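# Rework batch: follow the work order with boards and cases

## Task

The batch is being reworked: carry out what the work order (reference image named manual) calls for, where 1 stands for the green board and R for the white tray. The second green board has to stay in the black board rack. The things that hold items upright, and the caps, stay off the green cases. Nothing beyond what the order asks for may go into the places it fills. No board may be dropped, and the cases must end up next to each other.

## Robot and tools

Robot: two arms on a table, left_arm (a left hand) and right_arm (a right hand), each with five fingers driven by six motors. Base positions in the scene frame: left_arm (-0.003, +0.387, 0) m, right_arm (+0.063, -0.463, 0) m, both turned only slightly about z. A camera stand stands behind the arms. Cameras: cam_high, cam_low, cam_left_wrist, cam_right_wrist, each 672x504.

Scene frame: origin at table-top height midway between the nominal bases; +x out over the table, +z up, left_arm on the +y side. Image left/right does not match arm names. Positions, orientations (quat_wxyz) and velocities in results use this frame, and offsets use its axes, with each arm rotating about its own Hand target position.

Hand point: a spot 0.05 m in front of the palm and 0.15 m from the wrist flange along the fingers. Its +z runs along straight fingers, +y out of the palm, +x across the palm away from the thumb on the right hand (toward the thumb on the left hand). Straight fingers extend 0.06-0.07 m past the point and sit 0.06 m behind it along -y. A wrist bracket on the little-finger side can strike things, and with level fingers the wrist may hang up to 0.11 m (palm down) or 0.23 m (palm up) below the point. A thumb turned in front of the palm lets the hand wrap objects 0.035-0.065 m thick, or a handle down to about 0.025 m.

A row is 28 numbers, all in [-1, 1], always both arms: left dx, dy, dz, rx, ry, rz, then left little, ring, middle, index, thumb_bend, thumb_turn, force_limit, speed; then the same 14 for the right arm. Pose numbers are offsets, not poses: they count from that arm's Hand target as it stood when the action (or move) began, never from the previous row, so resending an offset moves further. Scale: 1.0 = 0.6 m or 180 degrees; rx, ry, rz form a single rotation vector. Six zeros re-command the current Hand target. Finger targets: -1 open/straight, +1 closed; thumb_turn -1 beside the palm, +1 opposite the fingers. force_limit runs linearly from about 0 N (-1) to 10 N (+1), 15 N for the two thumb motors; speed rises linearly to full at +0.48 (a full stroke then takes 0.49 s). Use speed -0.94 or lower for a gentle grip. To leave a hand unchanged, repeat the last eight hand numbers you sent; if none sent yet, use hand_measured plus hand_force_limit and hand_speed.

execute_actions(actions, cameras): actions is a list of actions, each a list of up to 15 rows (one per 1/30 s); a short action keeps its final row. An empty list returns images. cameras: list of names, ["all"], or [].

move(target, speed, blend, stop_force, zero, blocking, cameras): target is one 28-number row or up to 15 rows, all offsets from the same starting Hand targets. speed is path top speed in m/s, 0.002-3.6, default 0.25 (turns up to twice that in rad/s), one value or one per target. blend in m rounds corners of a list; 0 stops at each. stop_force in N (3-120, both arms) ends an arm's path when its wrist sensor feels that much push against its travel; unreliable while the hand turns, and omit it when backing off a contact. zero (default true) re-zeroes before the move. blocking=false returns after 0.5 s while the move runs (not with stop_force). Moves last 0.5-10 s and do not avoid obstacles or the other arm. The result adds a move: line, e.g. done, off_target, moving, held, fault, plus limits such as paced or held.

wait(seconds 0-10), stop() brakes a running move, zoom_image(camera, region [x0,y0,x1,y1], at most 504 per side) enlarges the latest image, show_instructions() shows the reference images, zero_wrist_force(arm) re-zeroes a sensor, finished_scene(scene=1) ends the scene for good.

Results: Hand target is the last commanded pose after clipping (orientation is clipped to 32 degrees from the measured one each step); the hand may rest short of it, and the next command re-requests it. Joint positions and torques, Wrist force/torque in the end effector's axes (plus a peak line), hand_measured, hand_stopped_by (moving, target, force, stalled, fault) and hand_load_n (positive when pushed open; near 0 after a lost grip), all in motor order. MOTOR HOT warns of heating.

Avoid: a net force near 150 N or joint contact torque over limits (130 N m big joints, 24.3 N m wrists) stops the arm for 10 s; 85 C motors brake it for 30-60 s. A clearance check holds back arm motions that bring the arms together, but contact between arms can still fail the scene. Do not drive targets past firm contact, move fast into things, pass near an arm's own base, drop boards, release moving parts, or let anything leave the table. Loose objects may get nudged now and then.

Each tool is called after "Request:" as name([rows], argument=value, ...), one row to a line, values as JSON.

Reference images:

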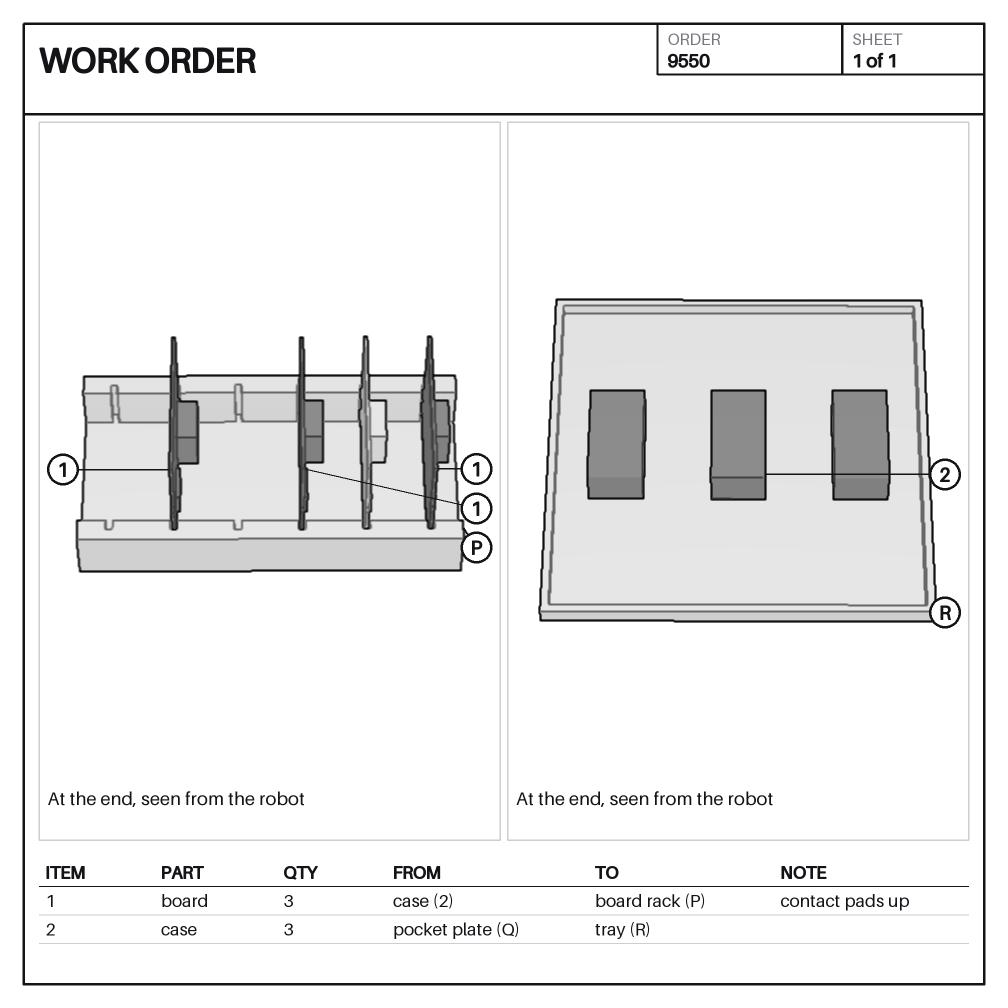

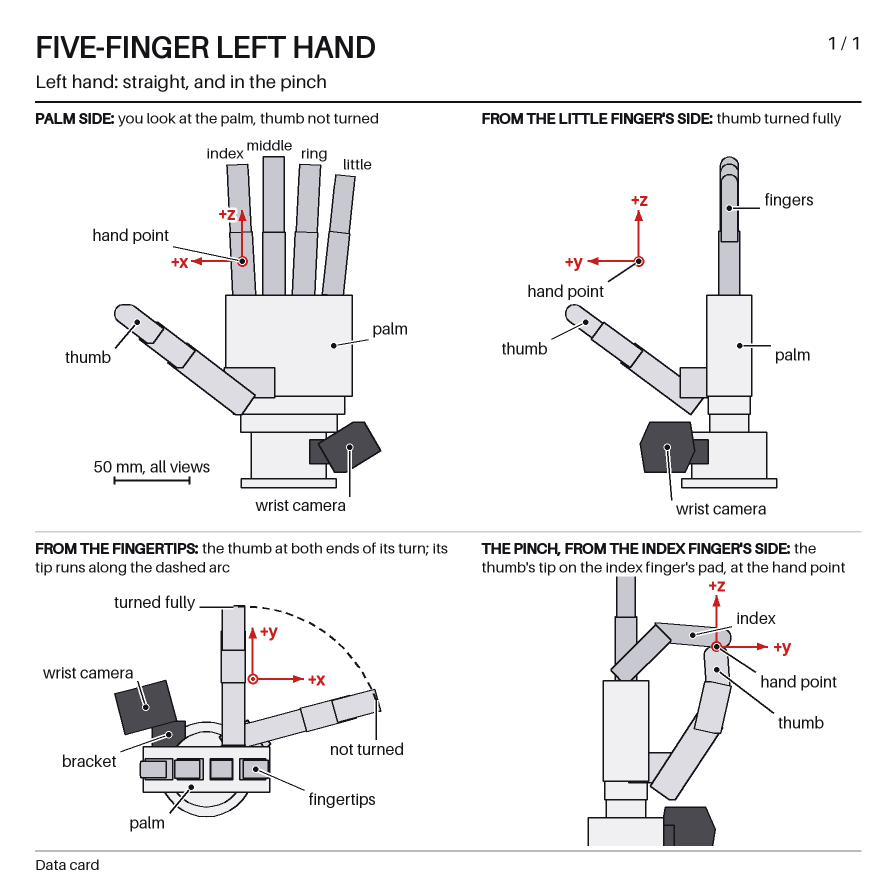

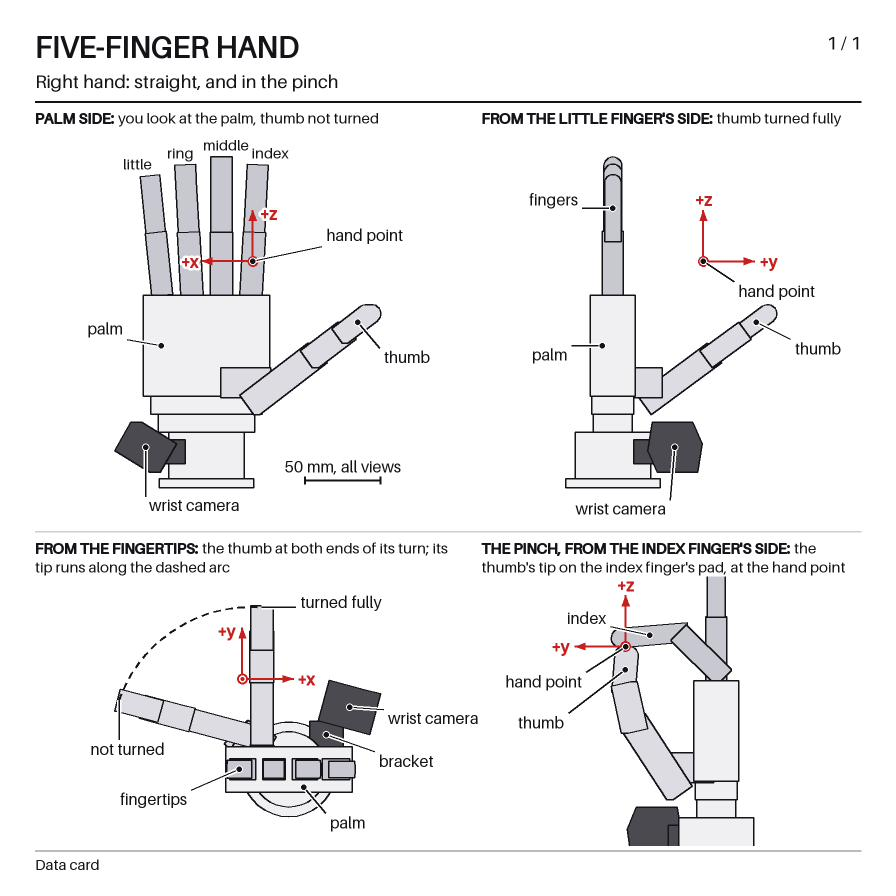

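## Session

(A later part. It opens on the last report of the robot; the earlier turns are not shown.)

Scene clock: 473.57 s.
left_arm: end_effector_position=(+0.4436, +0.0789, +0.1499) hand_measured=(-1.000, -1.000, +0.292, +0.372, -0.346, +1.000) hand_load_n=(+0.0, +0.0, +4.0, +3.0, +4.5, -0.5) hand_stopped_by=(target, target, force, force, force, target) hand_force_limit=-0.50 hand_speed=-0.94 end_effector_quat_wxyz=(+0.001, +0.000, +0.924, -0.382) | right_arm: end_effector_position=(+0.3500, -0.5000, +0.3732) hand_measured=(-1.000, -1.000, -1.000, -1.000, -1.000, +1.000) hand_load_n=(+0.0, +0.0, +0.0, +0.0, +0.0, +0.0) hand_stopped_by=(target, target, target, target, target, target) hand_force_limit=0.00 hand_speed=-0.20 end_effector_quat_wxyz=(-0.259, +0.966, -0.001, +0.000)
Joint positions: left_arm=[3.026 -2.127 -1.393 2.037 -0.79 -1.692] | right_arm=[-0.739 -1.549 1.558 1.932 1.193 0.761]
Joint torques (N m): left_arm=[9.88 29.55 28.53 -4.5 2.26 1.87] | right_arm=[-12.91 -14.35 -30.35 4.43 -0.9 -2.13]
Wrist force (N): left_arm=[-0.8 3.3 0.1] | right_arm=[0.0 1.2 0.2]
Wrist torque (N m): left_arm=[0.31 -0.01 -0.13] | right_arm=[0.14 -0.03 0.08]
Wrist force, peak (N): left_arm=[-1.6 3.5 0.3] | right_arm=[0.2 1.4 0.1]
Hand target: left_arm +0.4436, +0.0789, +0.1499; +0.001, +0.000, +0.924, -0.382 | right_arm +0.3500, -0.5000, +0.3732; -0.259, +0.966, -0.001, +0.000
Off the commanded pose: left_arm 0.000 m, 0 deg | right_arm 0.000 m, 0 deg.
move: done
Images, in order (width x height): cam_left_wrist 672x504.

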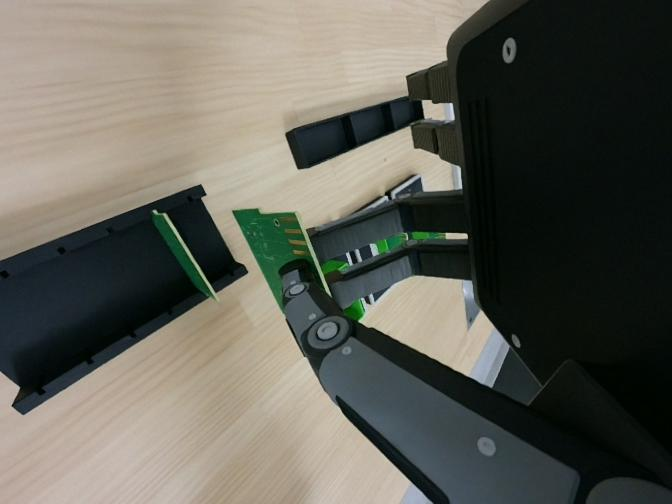

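Request:
wait(seconds=0, cameras=["cam_high","cam_low"])

Request:
zoom_image(camera="cam_low", region=[270, 190, 370, 290])

Request:
zoom_image(camera="cam_high", region=[320, 100, 440, 220])

Scene clock: 500.50 s.
left_arm: end_effector_position=(+0.4436, +0.0789, +0.1499) hand_measured=(-1.000, -1.000, +0.292, +0.372, -0.346, +1.000) hand_load_n=(+0.0, +0.0, +4.0, +3.0, +4.5, +0.0) hand_stopped_by=(target, target, force, force, force, target) hand_force_limit=-0.50 hand_speed=-0.94 end_effector_quat_wxyz=(+0.001, +0.000, +0.924, -0.382) | right_arm: end_effector_position=(+0.3500, -0.5000, +0.3732) hand_measured=(-1.000, -1.000, -1.000, -1.000, -1.000, +1.000) hand_load_n=(+0.0, -0.5, +0.0, +0.0, +0.0, +0.0) hand_stopped_by=(target, target, target, target, target, target) hand_force_limit=0.00 hand_speed=-0.20 end_effector_quat_wxyz=(-0.259, +0.966, -0.001, +0.000)
Joint positions: left_arm=[3.026 -2.128 -1.393 2.037 -0.79 -1.692] | right_arm=[-0.739 -1.549 1.558 1.932 1.193 0.761]
Joint torques (N m): left_arm=[11.67 31.45 28.05 -4.27 2.18 1.84] | right_arm=[-11.28 -13.73 -28.98 4.45 -1.21 -2.17]
Wrist force (N): left_arm=[-1.0 3.1 0.4] | right_arm=[0.1 1.2 0.2]
Wrist torque (N m): left_arm=[0.27 0.03 -0.14] | right_arm=[0.14 -0.05 0.09]
Wrist force, peak (N): left_arm=[-0.7 3.4 0.4] | right_arm=[-0.1 1.4 0.0]
Hand target: left_arm +0.4436, +0.0789, +0.1499; +0.001, +0.000, +0.924, -0.382 | right_arm +0.3500, -0.5000, +0.3732; -0.259, +0.966, -0.001, +0.000
Off the commanded pose: left_arm 0.000 m, 0 deg | right_arm 0.000 m, 0 deg.
Images, in order (width x height): cam_high 672x504, cam_low 672x504.

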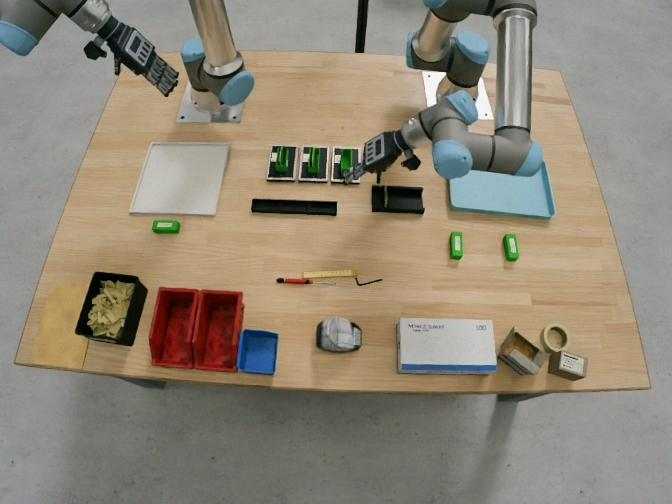

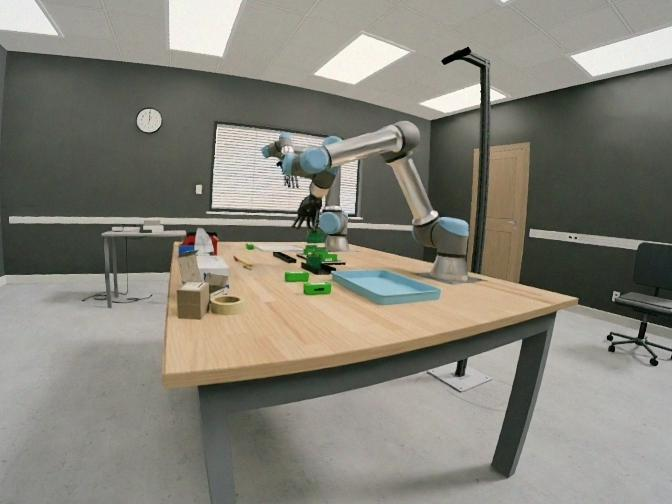

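Scaled by 5.040 from the camera's 672x504 image, which has a finer 960x720 frame.

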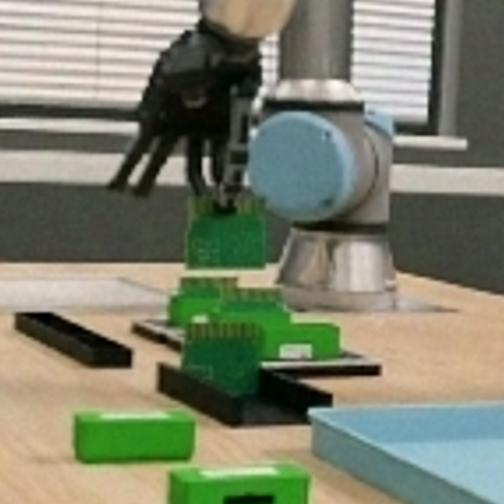

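Scaled by 4.200 from the camera's 672x504 image, which has a finer 960x720 frame.

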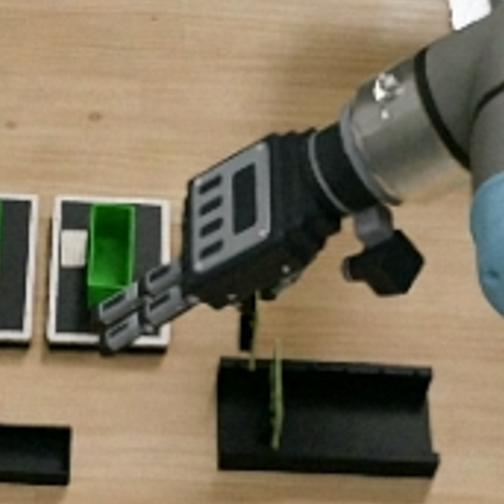

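Request:
move(target=[0.0273,0.0135,-0.0832,0,0,0,-1,-1,0.3,0.6,0.2,1,-0.5,-0.94,0,0,0,0,0,0,-1,-1,-1,-1,-1,1,0,-0.2], speed=0.1, cameras=["cam_left_wrist","cam_low","cam_high"])

Request:
zoom_image(camera="cam_left_wrist", region=[100, 150, 350, 360])

Request:
zoom_image(camera="cam_low", region=[290, 220, 350, 280])

Scene clock: 522.57 s.
left_arm: end_effector_position=(+0.4599, +0.0870, +0.1001) hand_measured=(-1.000, -1.000, +0.292, +0.372, -0.346, +1.000) hand_load_n=(+0.0, +0.0, +4.0, +3.0, +4.5, +0.0) hand_stopped_by=(target, target, force, force, force, target) hand_force_limit=-0.50 hand_speed=-0.94 end_effector_quat_wxyz=(+0.001, +0.000, +0.924, -0.382) | right_arm: end_effector_position=(+0.3500, -0.5000, +0.3732) hand_measured=(-1.000, -1.000, -1.000, -1.000, -1.000, +1.000) hand_load_n=(+0.0, +0.0, +0.0, +0.0, +0.0, +0.0) hand_stopped_by=(target, target, target, target, target, target) hand_force_limit=0.00 hand_speed=-0.20 end_effector_quat_wxyz=(-0.259, +0.966, -0.001, +0.000)
Joint positions: left_arm=[3.045 -2.207 -1.405 2.109 -0.788 -1.666] | right_arm=[-0.739 -1.549 1.558 1.932 1.193 0.761]
Joint torques (N m): left_arm=[12.52 33.39 29.23 -0.16 2.39 2.09] | right_arm=[-11.78 -14.26 -29.65 4.62 -1.56 -2.05]
Wrist force (N): left_arm=[-1.0 2.8 0.5] | right_arm=[0.0 1.0 0.2]
Wrist torque (N m): left_arm=[0.23 0.04 -0.16] | right_arm=[0.11 -0.02 0.07]
Wrist force, peak (N): left_arm=[-1.1 3.4 0.8] | right_arm=[0.2 1.4 0.3]
Hand target: left_arm +0.4600, +0.0870, +0.1000; +0.001, +0.000, +0.924, -0.382 | right_arm +0.3500, -0.5000, +0.3732; -0.259, +0.966, -0.001, +0.000
Off the commanded pose: left_arm 0.000 m, 0 deg | right_arm 0.000 m, 0 deg.
move: done
Images, in order (width x height): cam_high 672x504, cam_low 672x504, cam_left_wrist 672x504.

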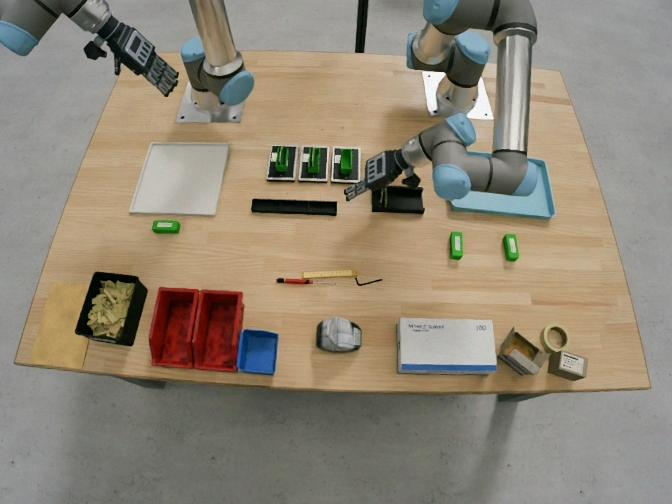

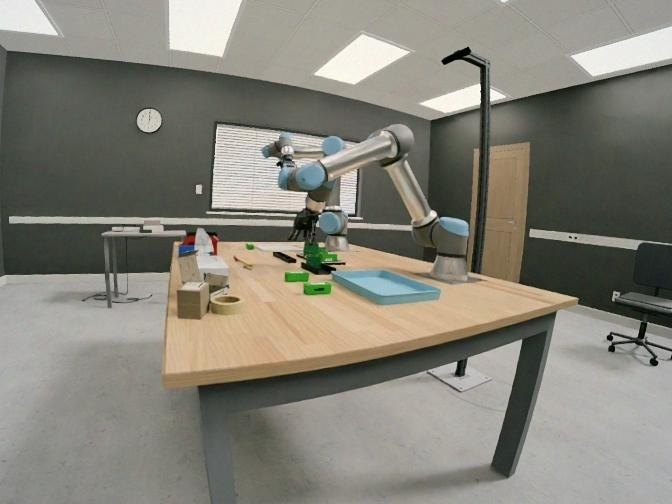

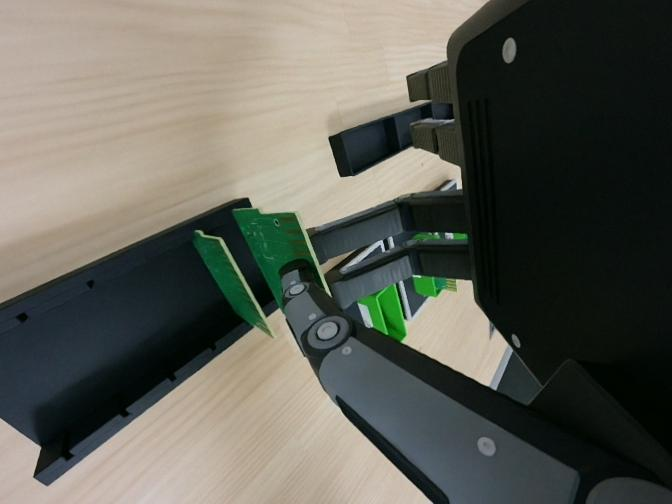

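Scaled by 2.016 from the camera's 672x504 image, which has a finer 960x720 frame.

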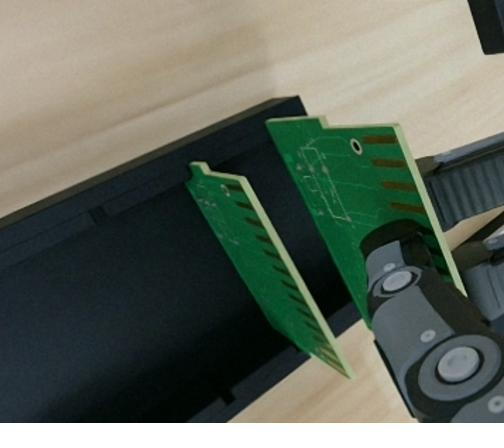

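Scaled by 8.400 from the camera's 672x504 image, which has a finer 960x720 frame.

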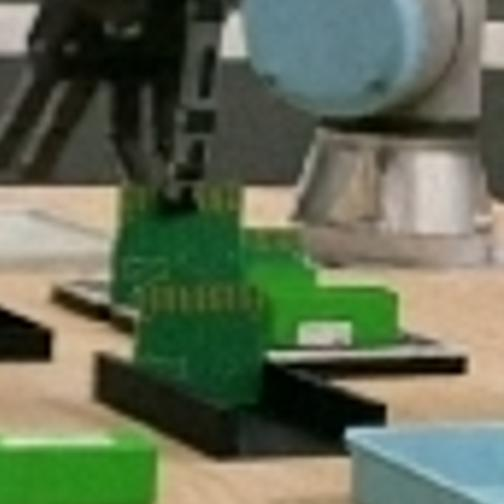

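Request:
move(target=[0,0.0025,-0.0333,0,0,0,-1,-1,0.3,0.6,0.2,1,-0.5,-0.94,0,0,0,0,0,0,-1,-1,-1,-1,-1,1,0,-0.2], speed=0.02, stop_force=3, cameras=["cam_left_wrist","cam_low"])

Request:
zoom_image(camera="cam_left_wrist", region=[100, 150, 350, 360])

Request:
zoom_image(camera="cam_low", region=[290, 220, 350, 280])

Scene clock: 559.93 s.
left_arm: end_effector_position=(+0.4600, +0.0885, +0.0800) hand_measured=(-1.000, -1.000, +0.292, +0.372, -0.346, +1.000) hand_load_n=(+0.0, +0.0, +4.0, +3.0, +4.5, +0.0) hand_stopped_by=(target, target, force, force, force, target) hand_force_limit=-0.50 hand_speed=-0.94 end_effector_quat_wxyz=(+0.001, +0.000, +0.924, -0.382) | right_arm: end_effector_position=(+0.3500, -0.5000, +0.3732) hand_measured=(-1.000, -1.000, -1.000, -1.000, -1.000, +1.000) hand_load_n=(+0.0, +0.0, +0.0, +0.0, +0.0, +0.0) hand_stopped_by=(target, target, target, target, target, target) hand_force_limit=0.00 hand_speed=-0.20 end_effector_quat_wxyz=(-0.259, +0.966, -0.001, +0.000)
Joint positions: left_arm=[3.048 -2.229 -1.425 2.149 -0.788 -1.661] | right_arm=[-0.739 -1.549 1.558 1.932 1.193 0.761]
Joint torques (N m): left_arm=[10.47 33.51 4.09 -0.11 2.35 2] | right_arm=[-10.68 -15.25 -29.17 4.64 -1.4 -2.2]
Wrist force (N): left_arm=[-1.0 2.4 0.2] | right_arm=[0.0 0.9 0.1]
Wrist torque (N m): left_arm=[0.19 0.00 -0.13] | right_arm=[0.10 -0.02 0.07]
Wrist force, peak (N): left_arm=[-1.1 3.0 0.8] | right_arm=[0.0 1.3 0.4]
Hand target: left_arm +0.4600, +0.0885, +0.0800; +0.001, +0.000, +0.924, -0.382 | right_arm +0.3500, -0.5000, +0.3732; -0.259, +0.966, -0.001, +0.000
Off the commanded pose: left_arm 0.000 m, 0 deg | right_arm 0.000 m, 0 deg.
move: done
Images, in order (width x height): cam_low 672x504, cam_left_wrist 672x504.

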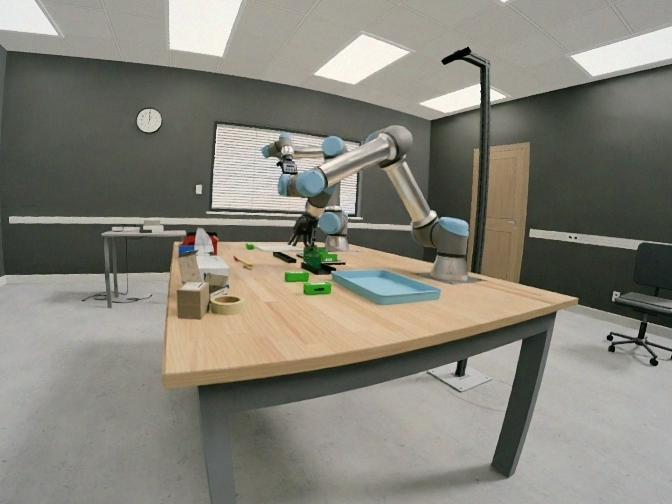

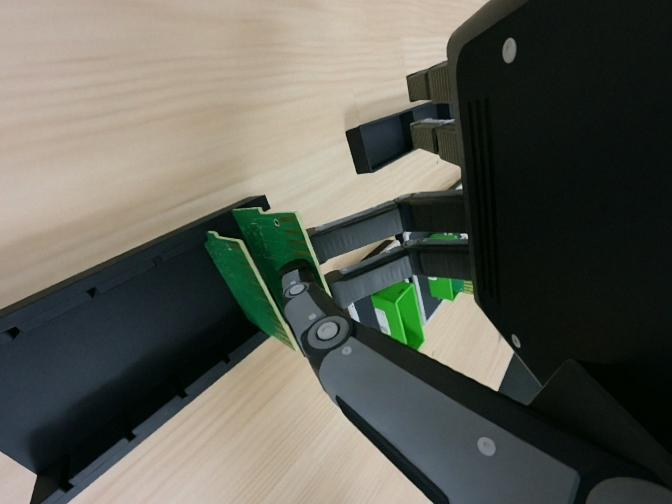

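Scaled by 2.016 from the camera's 672x504 image, which has a finer 960x720 frame.

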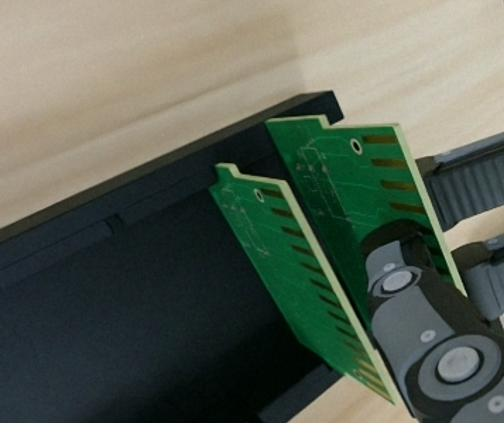

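Scaled by 8.400 from the camera's 672x504 image, which has a finer 960x720 frame.

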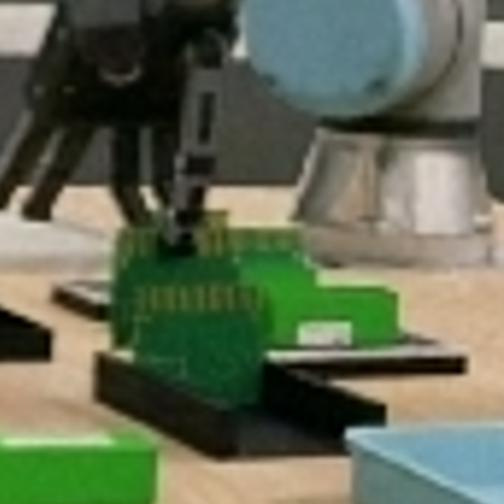

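Request:
move(target=[-0.0015,0,-0.0333,0,0,0,-1,-1,0.3,0.6,0.2,1,-0.5,-0.94,0,0,0,0,0,0,-1,-1,-1,-1,-1,1,0,-0.2], speed=0.015, stop_force=3, cameras=["cam_left_wrist","cam_low"])

Request:
zoom_image(camera="cam_left_wrist", region=[100, 150, 350, 360])

Request:
zoom_image(camera="cam_low", region=[290, 220, 350, 280])

Scene clock: 576.20 s.
left_arm: end_effector_position=(+0.4597, +0.0885, +0.0749) hand_measured=(-1.000, -1.000, +0.292, +0.372, -0.346, +1.000) hand_load_n=(+0.0, +0.0, +2.0, +3.0, +5.5, +0.0) hand_stopped_by=(target, target, force, force, force, target) hand_force_limit=-0.50 hand_speed=-0.94 end_effector_quat_wxyz=(+0.001, +0.000, +0.924, -0.382) | right_arm: end_effector_position=(+0.3500, -0.5000, +0.3732) hand_measured=(-1.000, -1.000, -1.000, -1.000, -1.000, +1.000) hand_load_n=(+0.0, +0.0, +0.0, +0.0, +0.0, +0.0) hand_stopped_by=(target, target, target, target, target, target) hand_force_limit=0.00 hand_speed=-0.20 end_effector_quat_wxyz=(-0.259, +0.966, -0.001, +0.000)
Joint positions: left_arm=[3.048 -2.235 -1.43 2.16 -0.788 -1.661] | right_arm=[-0.739 -1.549 1.558 1.932 1.193 0.761]
Joint torques (N m): left_arm=[7.89 54.97 26.73 -4.3 0.35 1.17] | right_arm=[-11.08 -13.98 -28.03 4.57 -1.32 -2.28]
Wrist force (N): left_arm=[-0.9 1.7 -0.5] | right_arm=[0.0 1.1 0.1]
Wrist torque (N m): left_arm=[0.23 -0.03 -0.11] | right_arm=[0.13 -0.03 0.07]
Wrist force, peak (N): left_arm=[-0.9 3.2 0.3] | right_arm=[0.1 1.4 0.3]
Hand target: left_arm +0.4597, +0.0885, +0.0749; +0.001, +0.000, +0.924, -0.382 (not the last commanded pose) | right_arm +0.3500, -0.5000, +0.3732; -0.259, +0.966, -0.001, +0.000
Off the commanded pose: left_arm 0.015 m, 0 deg | right_arm 0.000 m, 0 deg.
move: contact (left_arm)
Images, in order (width x height): cam_low 672x504, cam_left_wrist 672x504.

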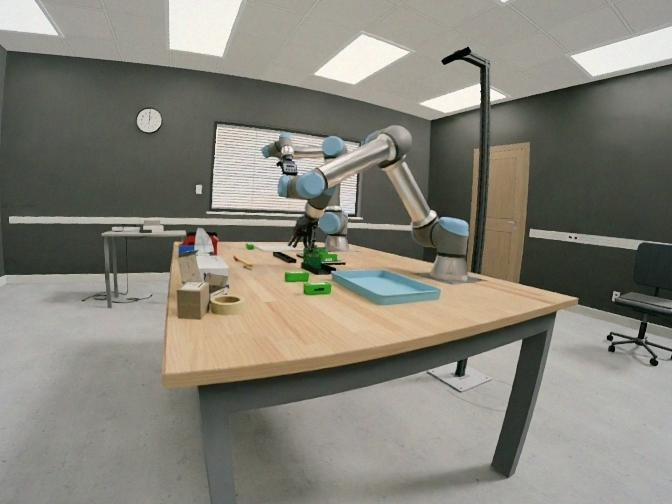

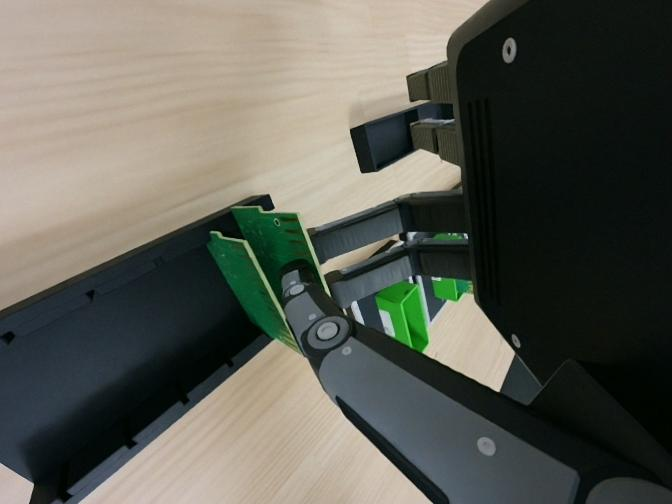

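Scaled by 2.016 from the camera's 672x504 image, which has a finer 960x720 frame.

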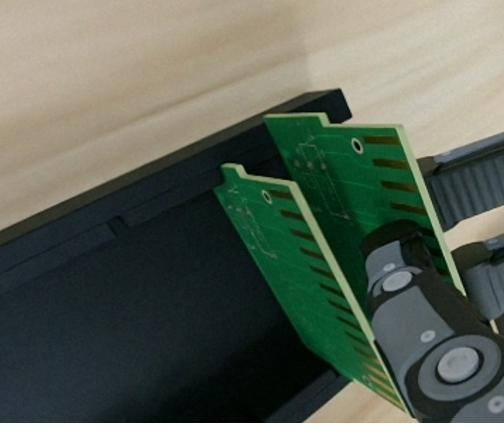

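Scaled by 8.400 from the camera's 672x504 image, which has a finer 960x720 frame.

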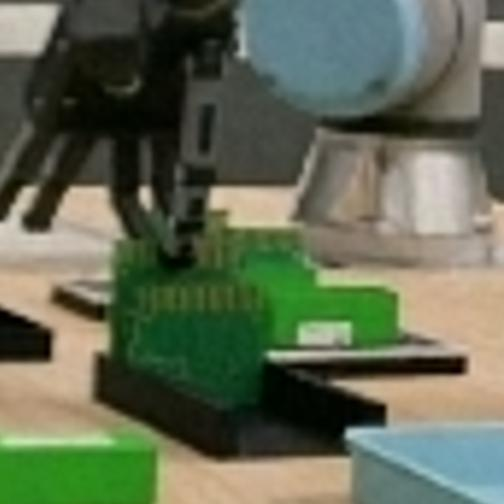

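Request:
zoom_image(camera="cam_left_wrist", region=[190, 180, 290, 260])

Request:
zoom_image(camera="cam_left_wrist", region=[130, 300, 330, 440])

Scaled by 5.040 from the camera's 672x504 image, which has a finer 960x720 frame.

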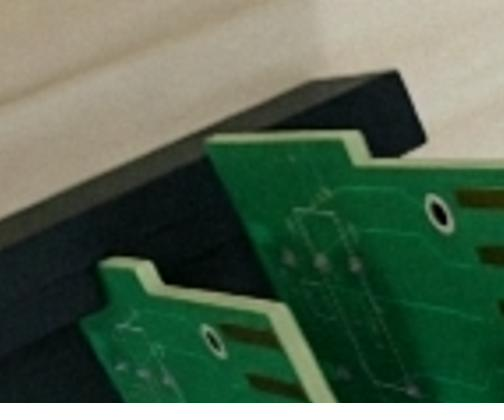

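Scaled by 2.520 from the camera's 672x504 image, which has a finer 960x720 frame.

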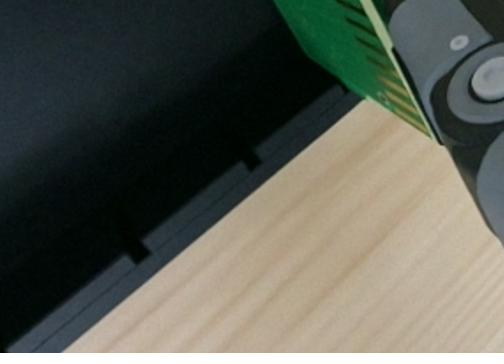

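Request:
zoom_image(camera="cam_low", region=[298, 240, 338, 280])

Request:
wait(seconds=0, cameras=["cam_high"])

Request:
zoom_image(camera="cam_high", region=[360, 160, 440, 220])

Scaled by 12.600 from the camera's 672x504 image, which has a finer 960x720 frame.

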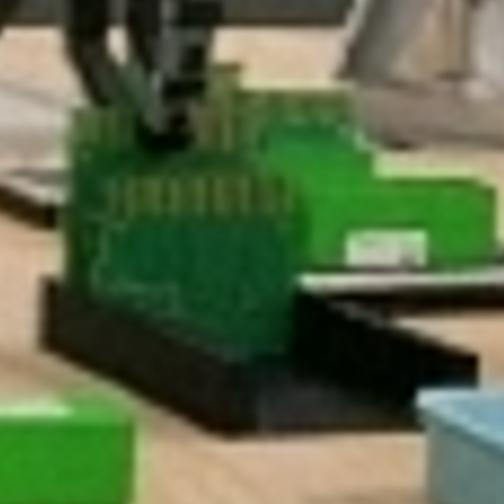

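Scene clock: 612.63 s.
left_arm: end_effector_position=(+0.4597, +0.0885, +0.0749) hand_measured=(-1.000, -1.000, +0.292, +0.372, -0.346, +1.000) hand_load_n=(+0.0, +0.0, +2.0, +3.0, +5.5, +0.5) hand_stopped_by=(target, target, force, force, force, target) hand_force_limit=-0.50 hand_speed=-0.94 end_effector_quat_wxyz=(+0.001, +0.000, +0.924, -0.382) | right_arm: end_effector_position=(+0.3500, -0.5000, +0.3732) hand_measured=(-1.000, -1.000, -1.000, -1.000, -1.000, +1.000) hand_load_n=(+0.0, +0.0, +0.0, +0.0, +0.0, +0.0) hand_stopped_by=(target, target, target, target, target, target) hand_force_limit=0.00 hand_speed=-0.20 end_effector_quat_wxyz=(-0.259, +0.966, -0.001, +0.000)
Joint positions: left_arm=[3.048 -2.235 -1.43 2.16 -0.788 -1.661] | right_arm=[-0.739 -1.549 1.558 1.932 1.193 0.761]
Joint torques (N m): left_arm=[7.26 55.72 26.29 -4.21 0.01 0.79] | right_arm=[-12.18 -14.81 -27.57 4.47 -1.58 -2.25]
Wrist force (N): left_arm=[-0.8 1.6 -0.7] | right_arm=[0.2 1.2 0.1]
Wrist torque (N m): left_arm=[0.22 -0.06 -0.09] | right_arm=[0.14 -0.05 0.09]
Wrist force, peak (N): left_arm=[-1.1 1.6 -0.7] | right_arm=[0.3 1.3 0.4]
Hand target: left_arm +0.4597, +0.0885, +0.0749; +0.001, +0.000, +0.924, -0.382 (not the last commanded pose) | right_arm +0.3500, -0.5000, +0.3732; -0.259, +0.966, -0.001, +0.000
Off the commanded pose: left_arm 0.015 m, 0 deg | right_arm 0.000 m, 0 deg.
Images, in order (width x height): cam_high 672x504.

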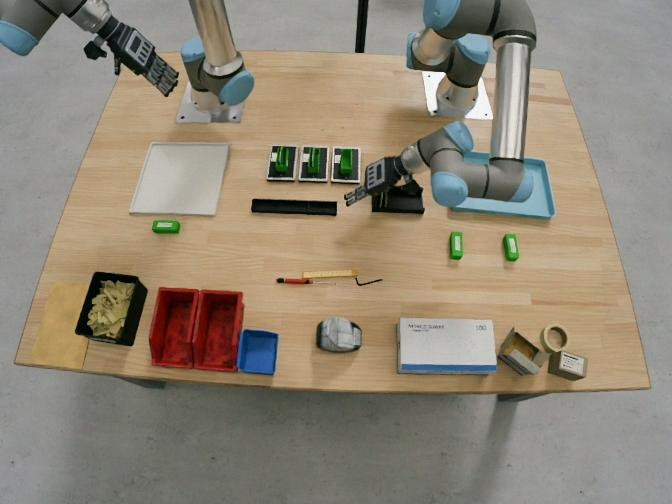

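Scaled by 6.300 from the camera's 672x504 image, which has a finer 960x720 frame.

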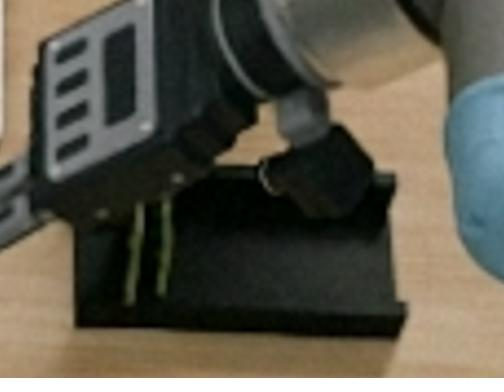

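Request:
move([
  [0,0,0.02,0,0,0,-1,-1,0.3,0.6,0.2,1,-0.5,-0.94,0,0,0,0,0,0,-1,-1,-1,-1,-1,1,0,-0.2],
  [-0.0078,-0.0197,0.02,0,0,0,-1,-1,0.3,0.6,0.2,1,-0.5,-0.94,0,0,0,0,0,0,-1,-1,-1,-1,-1,1,0,-0.2],
], speed=0.05, cameras=["cam_left_wrist","cam_high"])

Request:
zoom_image(camera="cam_left_wrist", region=[170, 170, 290, 270])

Request:
zoom_image(camera="cam_high", region=[360, 160, 440, 220])

Scene clock: 640.87 s.
left_arm: end_effector_position=(+0.4551, +0.0768, +0.0869) hand_measured=(-1.000, -1.000, +0.292, +0.372, -0.346, +1.000) hand_load_n=(+0.0, +0.0, +3.0, +2.5, +5.5, +0.5) hand_stopped_by=(target, target, force, force, force, target) hand_force_limit=-0.50 hand_speed=-0.94 end_effector_quat_wxyz=(+0.001, +0.000, +0.924, -0.382) | right_arm: end_effector_position=(+0.3500, -0.5000, +0.3732) hand_measured=(-1.000, -1.000, -1.000, -1.000, -1.000, +1.000) hand_load_n=(+0.0, +0.0, +0.0, -0.5, +0.0, +0.0) hand_stopped_by=(target, target, target, target, target, target) hand_force_limit=0.00 hand_speed=-0.20 end_effector_quat_wxyz=(-0.259, +0.966, -0.001, +0.000)
Joint positions: left_arm=[3.024 -2.217 -1.42 2.155 -0.79 -1.695] | right_arm=[-0.739 -1.549 1.558 1.932 1.193 0.761]
Joint torques (N m): left_arm=[-8.54 54.37 5.46 -0.29 -0.19 -1.88] | right_arm=[-11.4 -14.35 -27.75 4.39 -1.38 -2.1]
Wrist force (N): left_arm=[-0.8 2.8 0.4] | right_arm=[0.1 1.0 0.2]
Wrist torque (N m): left_arm=[0.23 -0.03 -0.03] | right_arm=[0.10 -0.04 0.08]
Wrist force, peak (N): left_arm=[-0.8 3.2 0.3] | right_arm=[0.1 1.4 0.5]
Hand target: left_arm +0.4551, +0.0767, +0.0869; +0.001, +0.000, +0.924, -0.382 | right_arm +0.3500, -0.5000, +0.3732; -0.259, +0.966, -0.001, +0.000
Off the commanded pose: left_arm 0.000 m, 0 deg | right_arm 0.000 m, 0 deg.
move: done
Images, in order (width x height): cam_high 672x504, cam_left_wrist 672x504.

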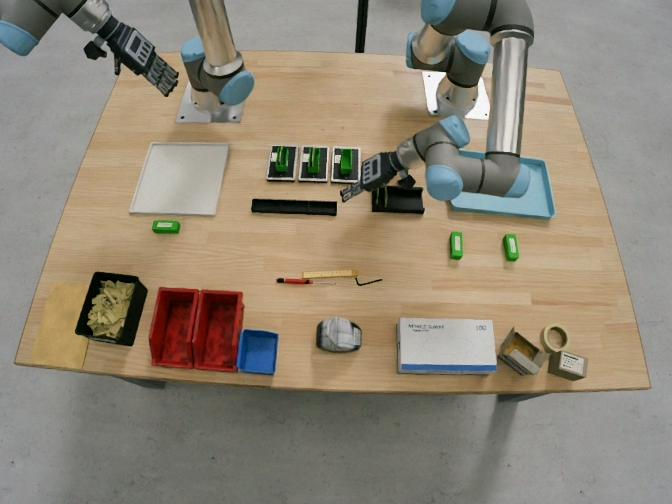

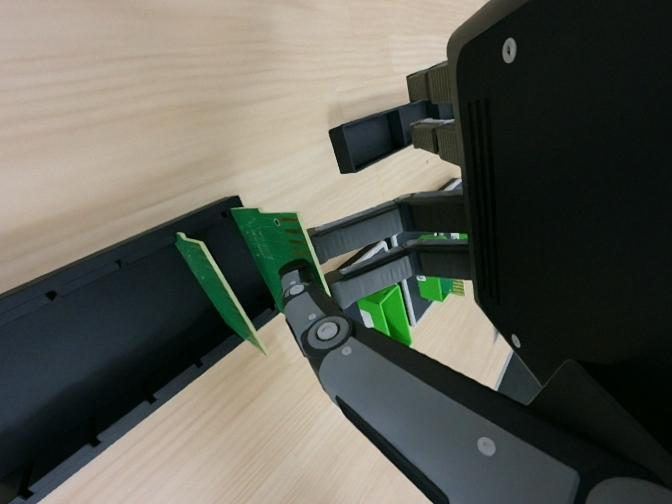

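Scaled by 4.200 from the camera's 672x504 image, which has a finer 960x720 frame.

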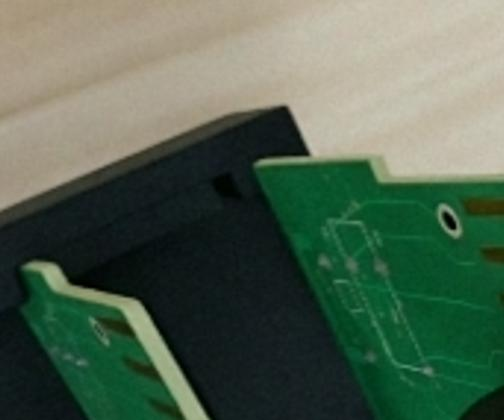

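Scaled by 6.300 from the camera's 672x504 image, which has a finer 960x720 frame.

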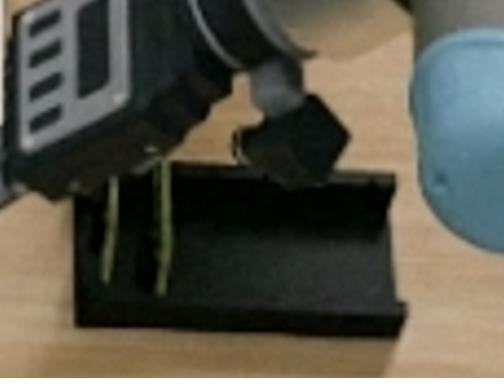

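Request:
move([
  [0,0.0023,0,0,0,0,-1,-1,0.3,0.6,0.2,1,-0.5,-0.94,0,0,0,0,0,0,-1,-1,-1,-1,-1,1,0,-0.2],
  [0,0.0023,-0.0665,0,0,0,-1,-1,0.3,0.6,0.2,1,-0.5,-0.94,0,0,0,0,0,0,-1,-1,-1,-1,-1,1,0,-0.2],
], speed=0.015, stop_force=3, cameras=["cam_high","cam_low","cam_left_wrist"])

Scene clock: 675.97 s.
left_arm: end_effector_position=(+0.4551, +0.0781, +0.0557) hand_measured=(-1.000, -1.000, +0.292, +0.372, -0.346, +1.000) hand_load_n=(+0.0, +0.0, +2.5, +2.0, +5.5, +1.0) hand_stopped_by=(target, target, force, force, force, target) hand_force_limit=-0.50 hand_speed=-0.94 end_effector_quat_wxyz=(+0.001, +0.000, +0.924, -0.382) | right_arm: end_effector_position=(+0.3500, -0.5000, +0.3732) hand_measured=(-1.000, -1.000, -1.000, -1.000, -1.000, +1.000) hand_load_n=(+0.0, +0.0, +0.0, +0.0, +0.0, +0.0) hand_stopped_by=(target, target, target, target, target, target) hand_force_limit=0.00 hand_speed=-0.20 end_effector_quat_wxyz=(-0.259, +0.966, -0.001, +0.000)
Joint positions: left_arm=[3.026 -2.253 -1.448 2.217 -0.79 -1.692] | right_arm=[-0.739 -1.549 1.558 1.932 1.193 0.761]
Joint torques (N m): left_arm=[9.77 56.11 25.65 -4.25 0.03 1.73] | right_arm=[-11.69 -15.7 -27.85 4.4 -1.58 -2.09]
Wrist force (N): left_arm=[-1.2 3.5 0.6] | right_arm=[0.1 1.1 0.4]
Wrist torque (N m): left_arm=[0.32 0.04 -0.19] | right_arm=[0.11 -0.05 0.08]
Wrist force, peak (N): left_arm=[-0.3 -3.0 -4.0] | right_arm=[0.2 1.4 0.4]
Hand target: left_arm +0.4551, +0.0781, +0.0557; +0.001, +0.000, +0.924, -0.382 (not the last commanded pose) | right_arm +0.3500, -0.5000, +0.3732; -0.259, +0.966, -0.001, +0.000
Off the commanded pose: left_arm 0.009 m, 0 deg | right_arm 0.000 m, 0 deg.
move: contact (left_arm); path passed 1 of 2 targets
Images, in order (width x height): cam_high 672x504, cam_low 672x504, cam_left_wrist 672x504.

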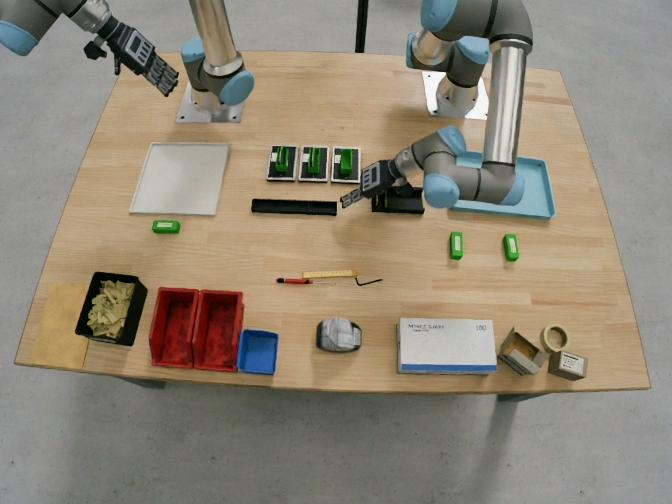

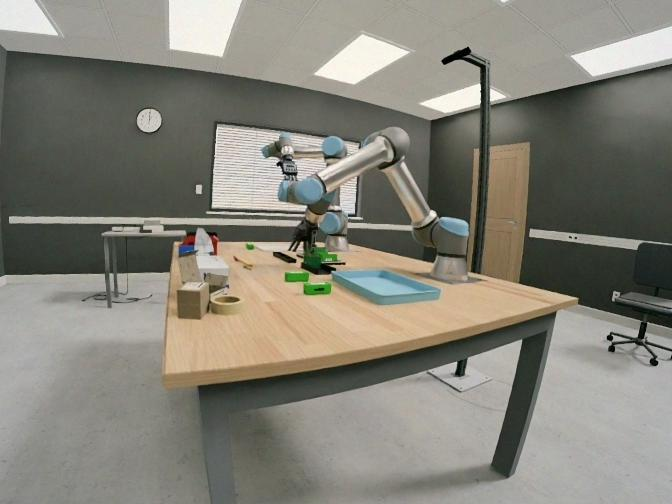

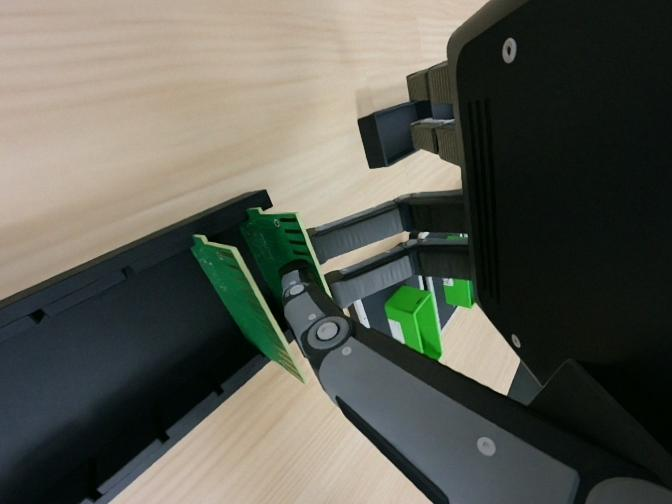

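Request:
zoom_image(camera="cam_low", region=[280, 200, 380, 280])

Request:
zoom_image(camera="cam_left_wrist", region=[150, 160, 400, 400])

Scaled by 5.040 from the camera's 672x504 image, which has a finer 960x720 frame.

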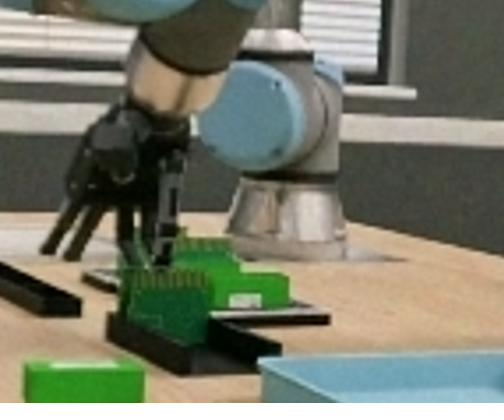

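Scaled by 2.016 from the camera's 672x504 image, which has a finer 960x720 frame.

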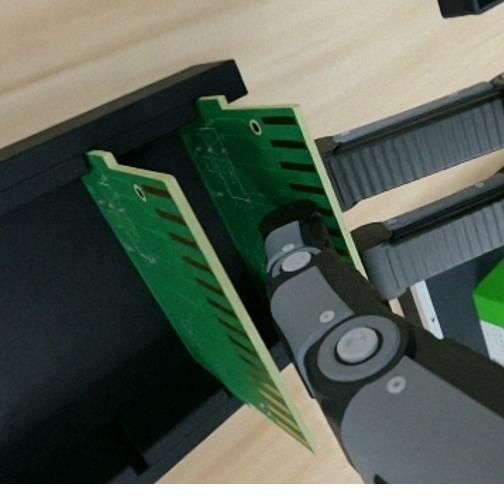

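Request:
move([
  [-0.0025,0,0.001,0,0,0,-1,-1,0.3,0.6,0.2,1,-0.5,-0.94,0,0,0,0,0,0,-1,-1,-1,-1,-1,1,0,-0.2],
  [-0.0025,0,-0.0155,0,0,0,-1,-1,0.3,0.6,0.2,1,-0.5,-0.94,0,0,0,0,0,0,-1,-1,-1,-1,-1,1,0,-0.2],
], speed=0.015, stop_force=4, cameras=["cam_low","cam_left_wrist"])

Scene clock: 719.60 s.
left_arm: end_effector_position=(+0.4538, +0.0782, +0.0553) hand_measured=(-1.000, -1.000, +0.292, +0.372, -0.346, +1.000) hand_load_n=(+0.0, +0.0, +3.0, +2.0, +5.5, +0.5) hand_stopped_by=(target, target, force, force, force, target) hand_force_limit=-0.50 hand_speed=-0.94 end_effector_quat_wxyz=(+0.001, +0.000, +0.924, -0.382) | right_arm: end_effector_position=(+0.3500, -0.5000, +0.3732) hand_measured=(-1.000, -1.000, -1.000, -1.000, -1.000, +1.000) hand_load_n=(+0.0, +0.0, +0.0, +0.0, +0.0, +0.0) hand_stopped_by=(target, target, target, target, target, target) hand_force_limit=0.00 hand_speed=-0.20 end_effector_quat_wxyz=(-0.259, +0.966, -0.001, +0.000)
Joint positions: left_arm=[3.026 -2.251 -1.453 2.22 -0.79 -1.692] | right_arm=[-0.739 -1.549 1.558 1.932 1.193 0.761]
Joint torques (N m): left_arm=[10.23 56.26 25.02 -4.23 -0.12 2.01] | right_arm=[-11.18 -15.15 -28.02 4.33 -1.42 -2.23]
Wrist force (N): left_arm=[-0.8 2.7 0.5] | right_arm=[0.3 1.1 0.2]
Wrist torque (N m): left_arm=[0.24 -0.01 -0.13] | right_arm=[0.13 -0.07 0.10]
Wrist force, peak (N): left_arm=[-1.3 -3.1 -3.8] | right_arm=[0.3 1.4 0.4]
Hand target: left_arm +0.4538, +0.0782, +0.0553; +0.001, +0.000, +0.924, -0.382 (not the last commanded pose) | right_arm +0.3500, -0.5000, +0.3732; -0.259, +0.966, -0.001, +0.000
Off the commanded pose: left_arm 0.009 m, 0 deg | right_arm 0.000 m, 0 deg.
move: contact (left_arm); path passed 1 of 2 targets
Images, in order (width x height): cam_low 672x504, cam_left_wrist 672x504.

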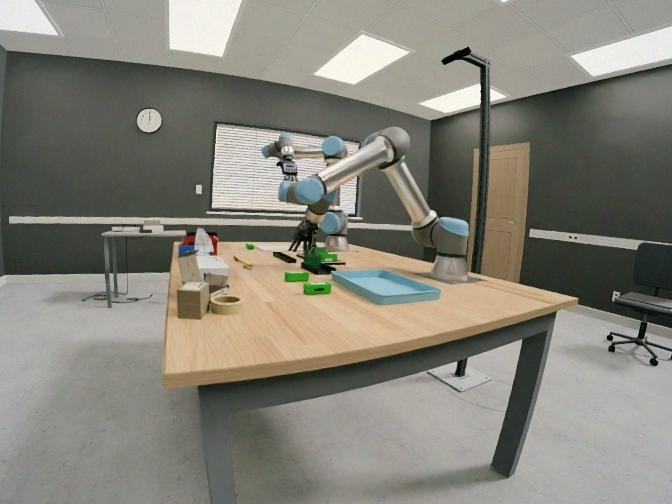

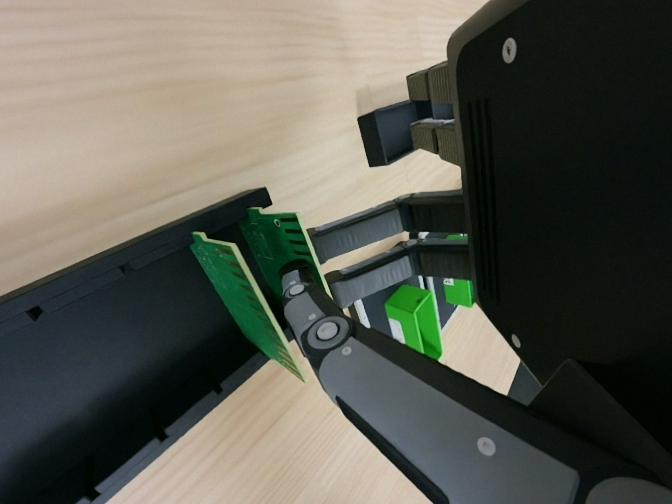

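Request:
zoom_image(camera="cam_left_wrist", region=[180, 180, 310, 280])

Request:
zoom_image(camera="cam_low", region=[290, 230, 350, 280])

Scaled by 3.877 from the camera's 672x504 image, which has a finer 960x720 frame.

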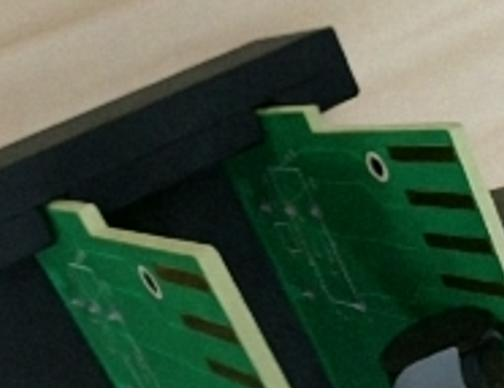

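Scaled by 8.400 from the camera's 672x504 image, which has a finer 960x720 frame.

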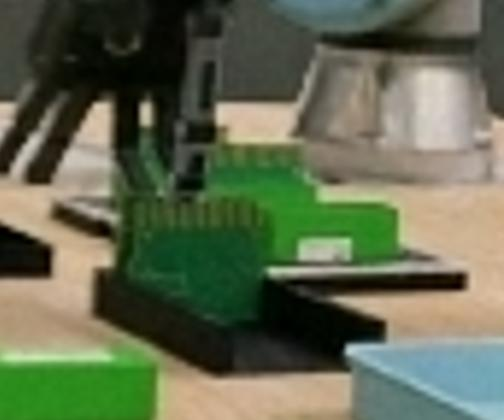

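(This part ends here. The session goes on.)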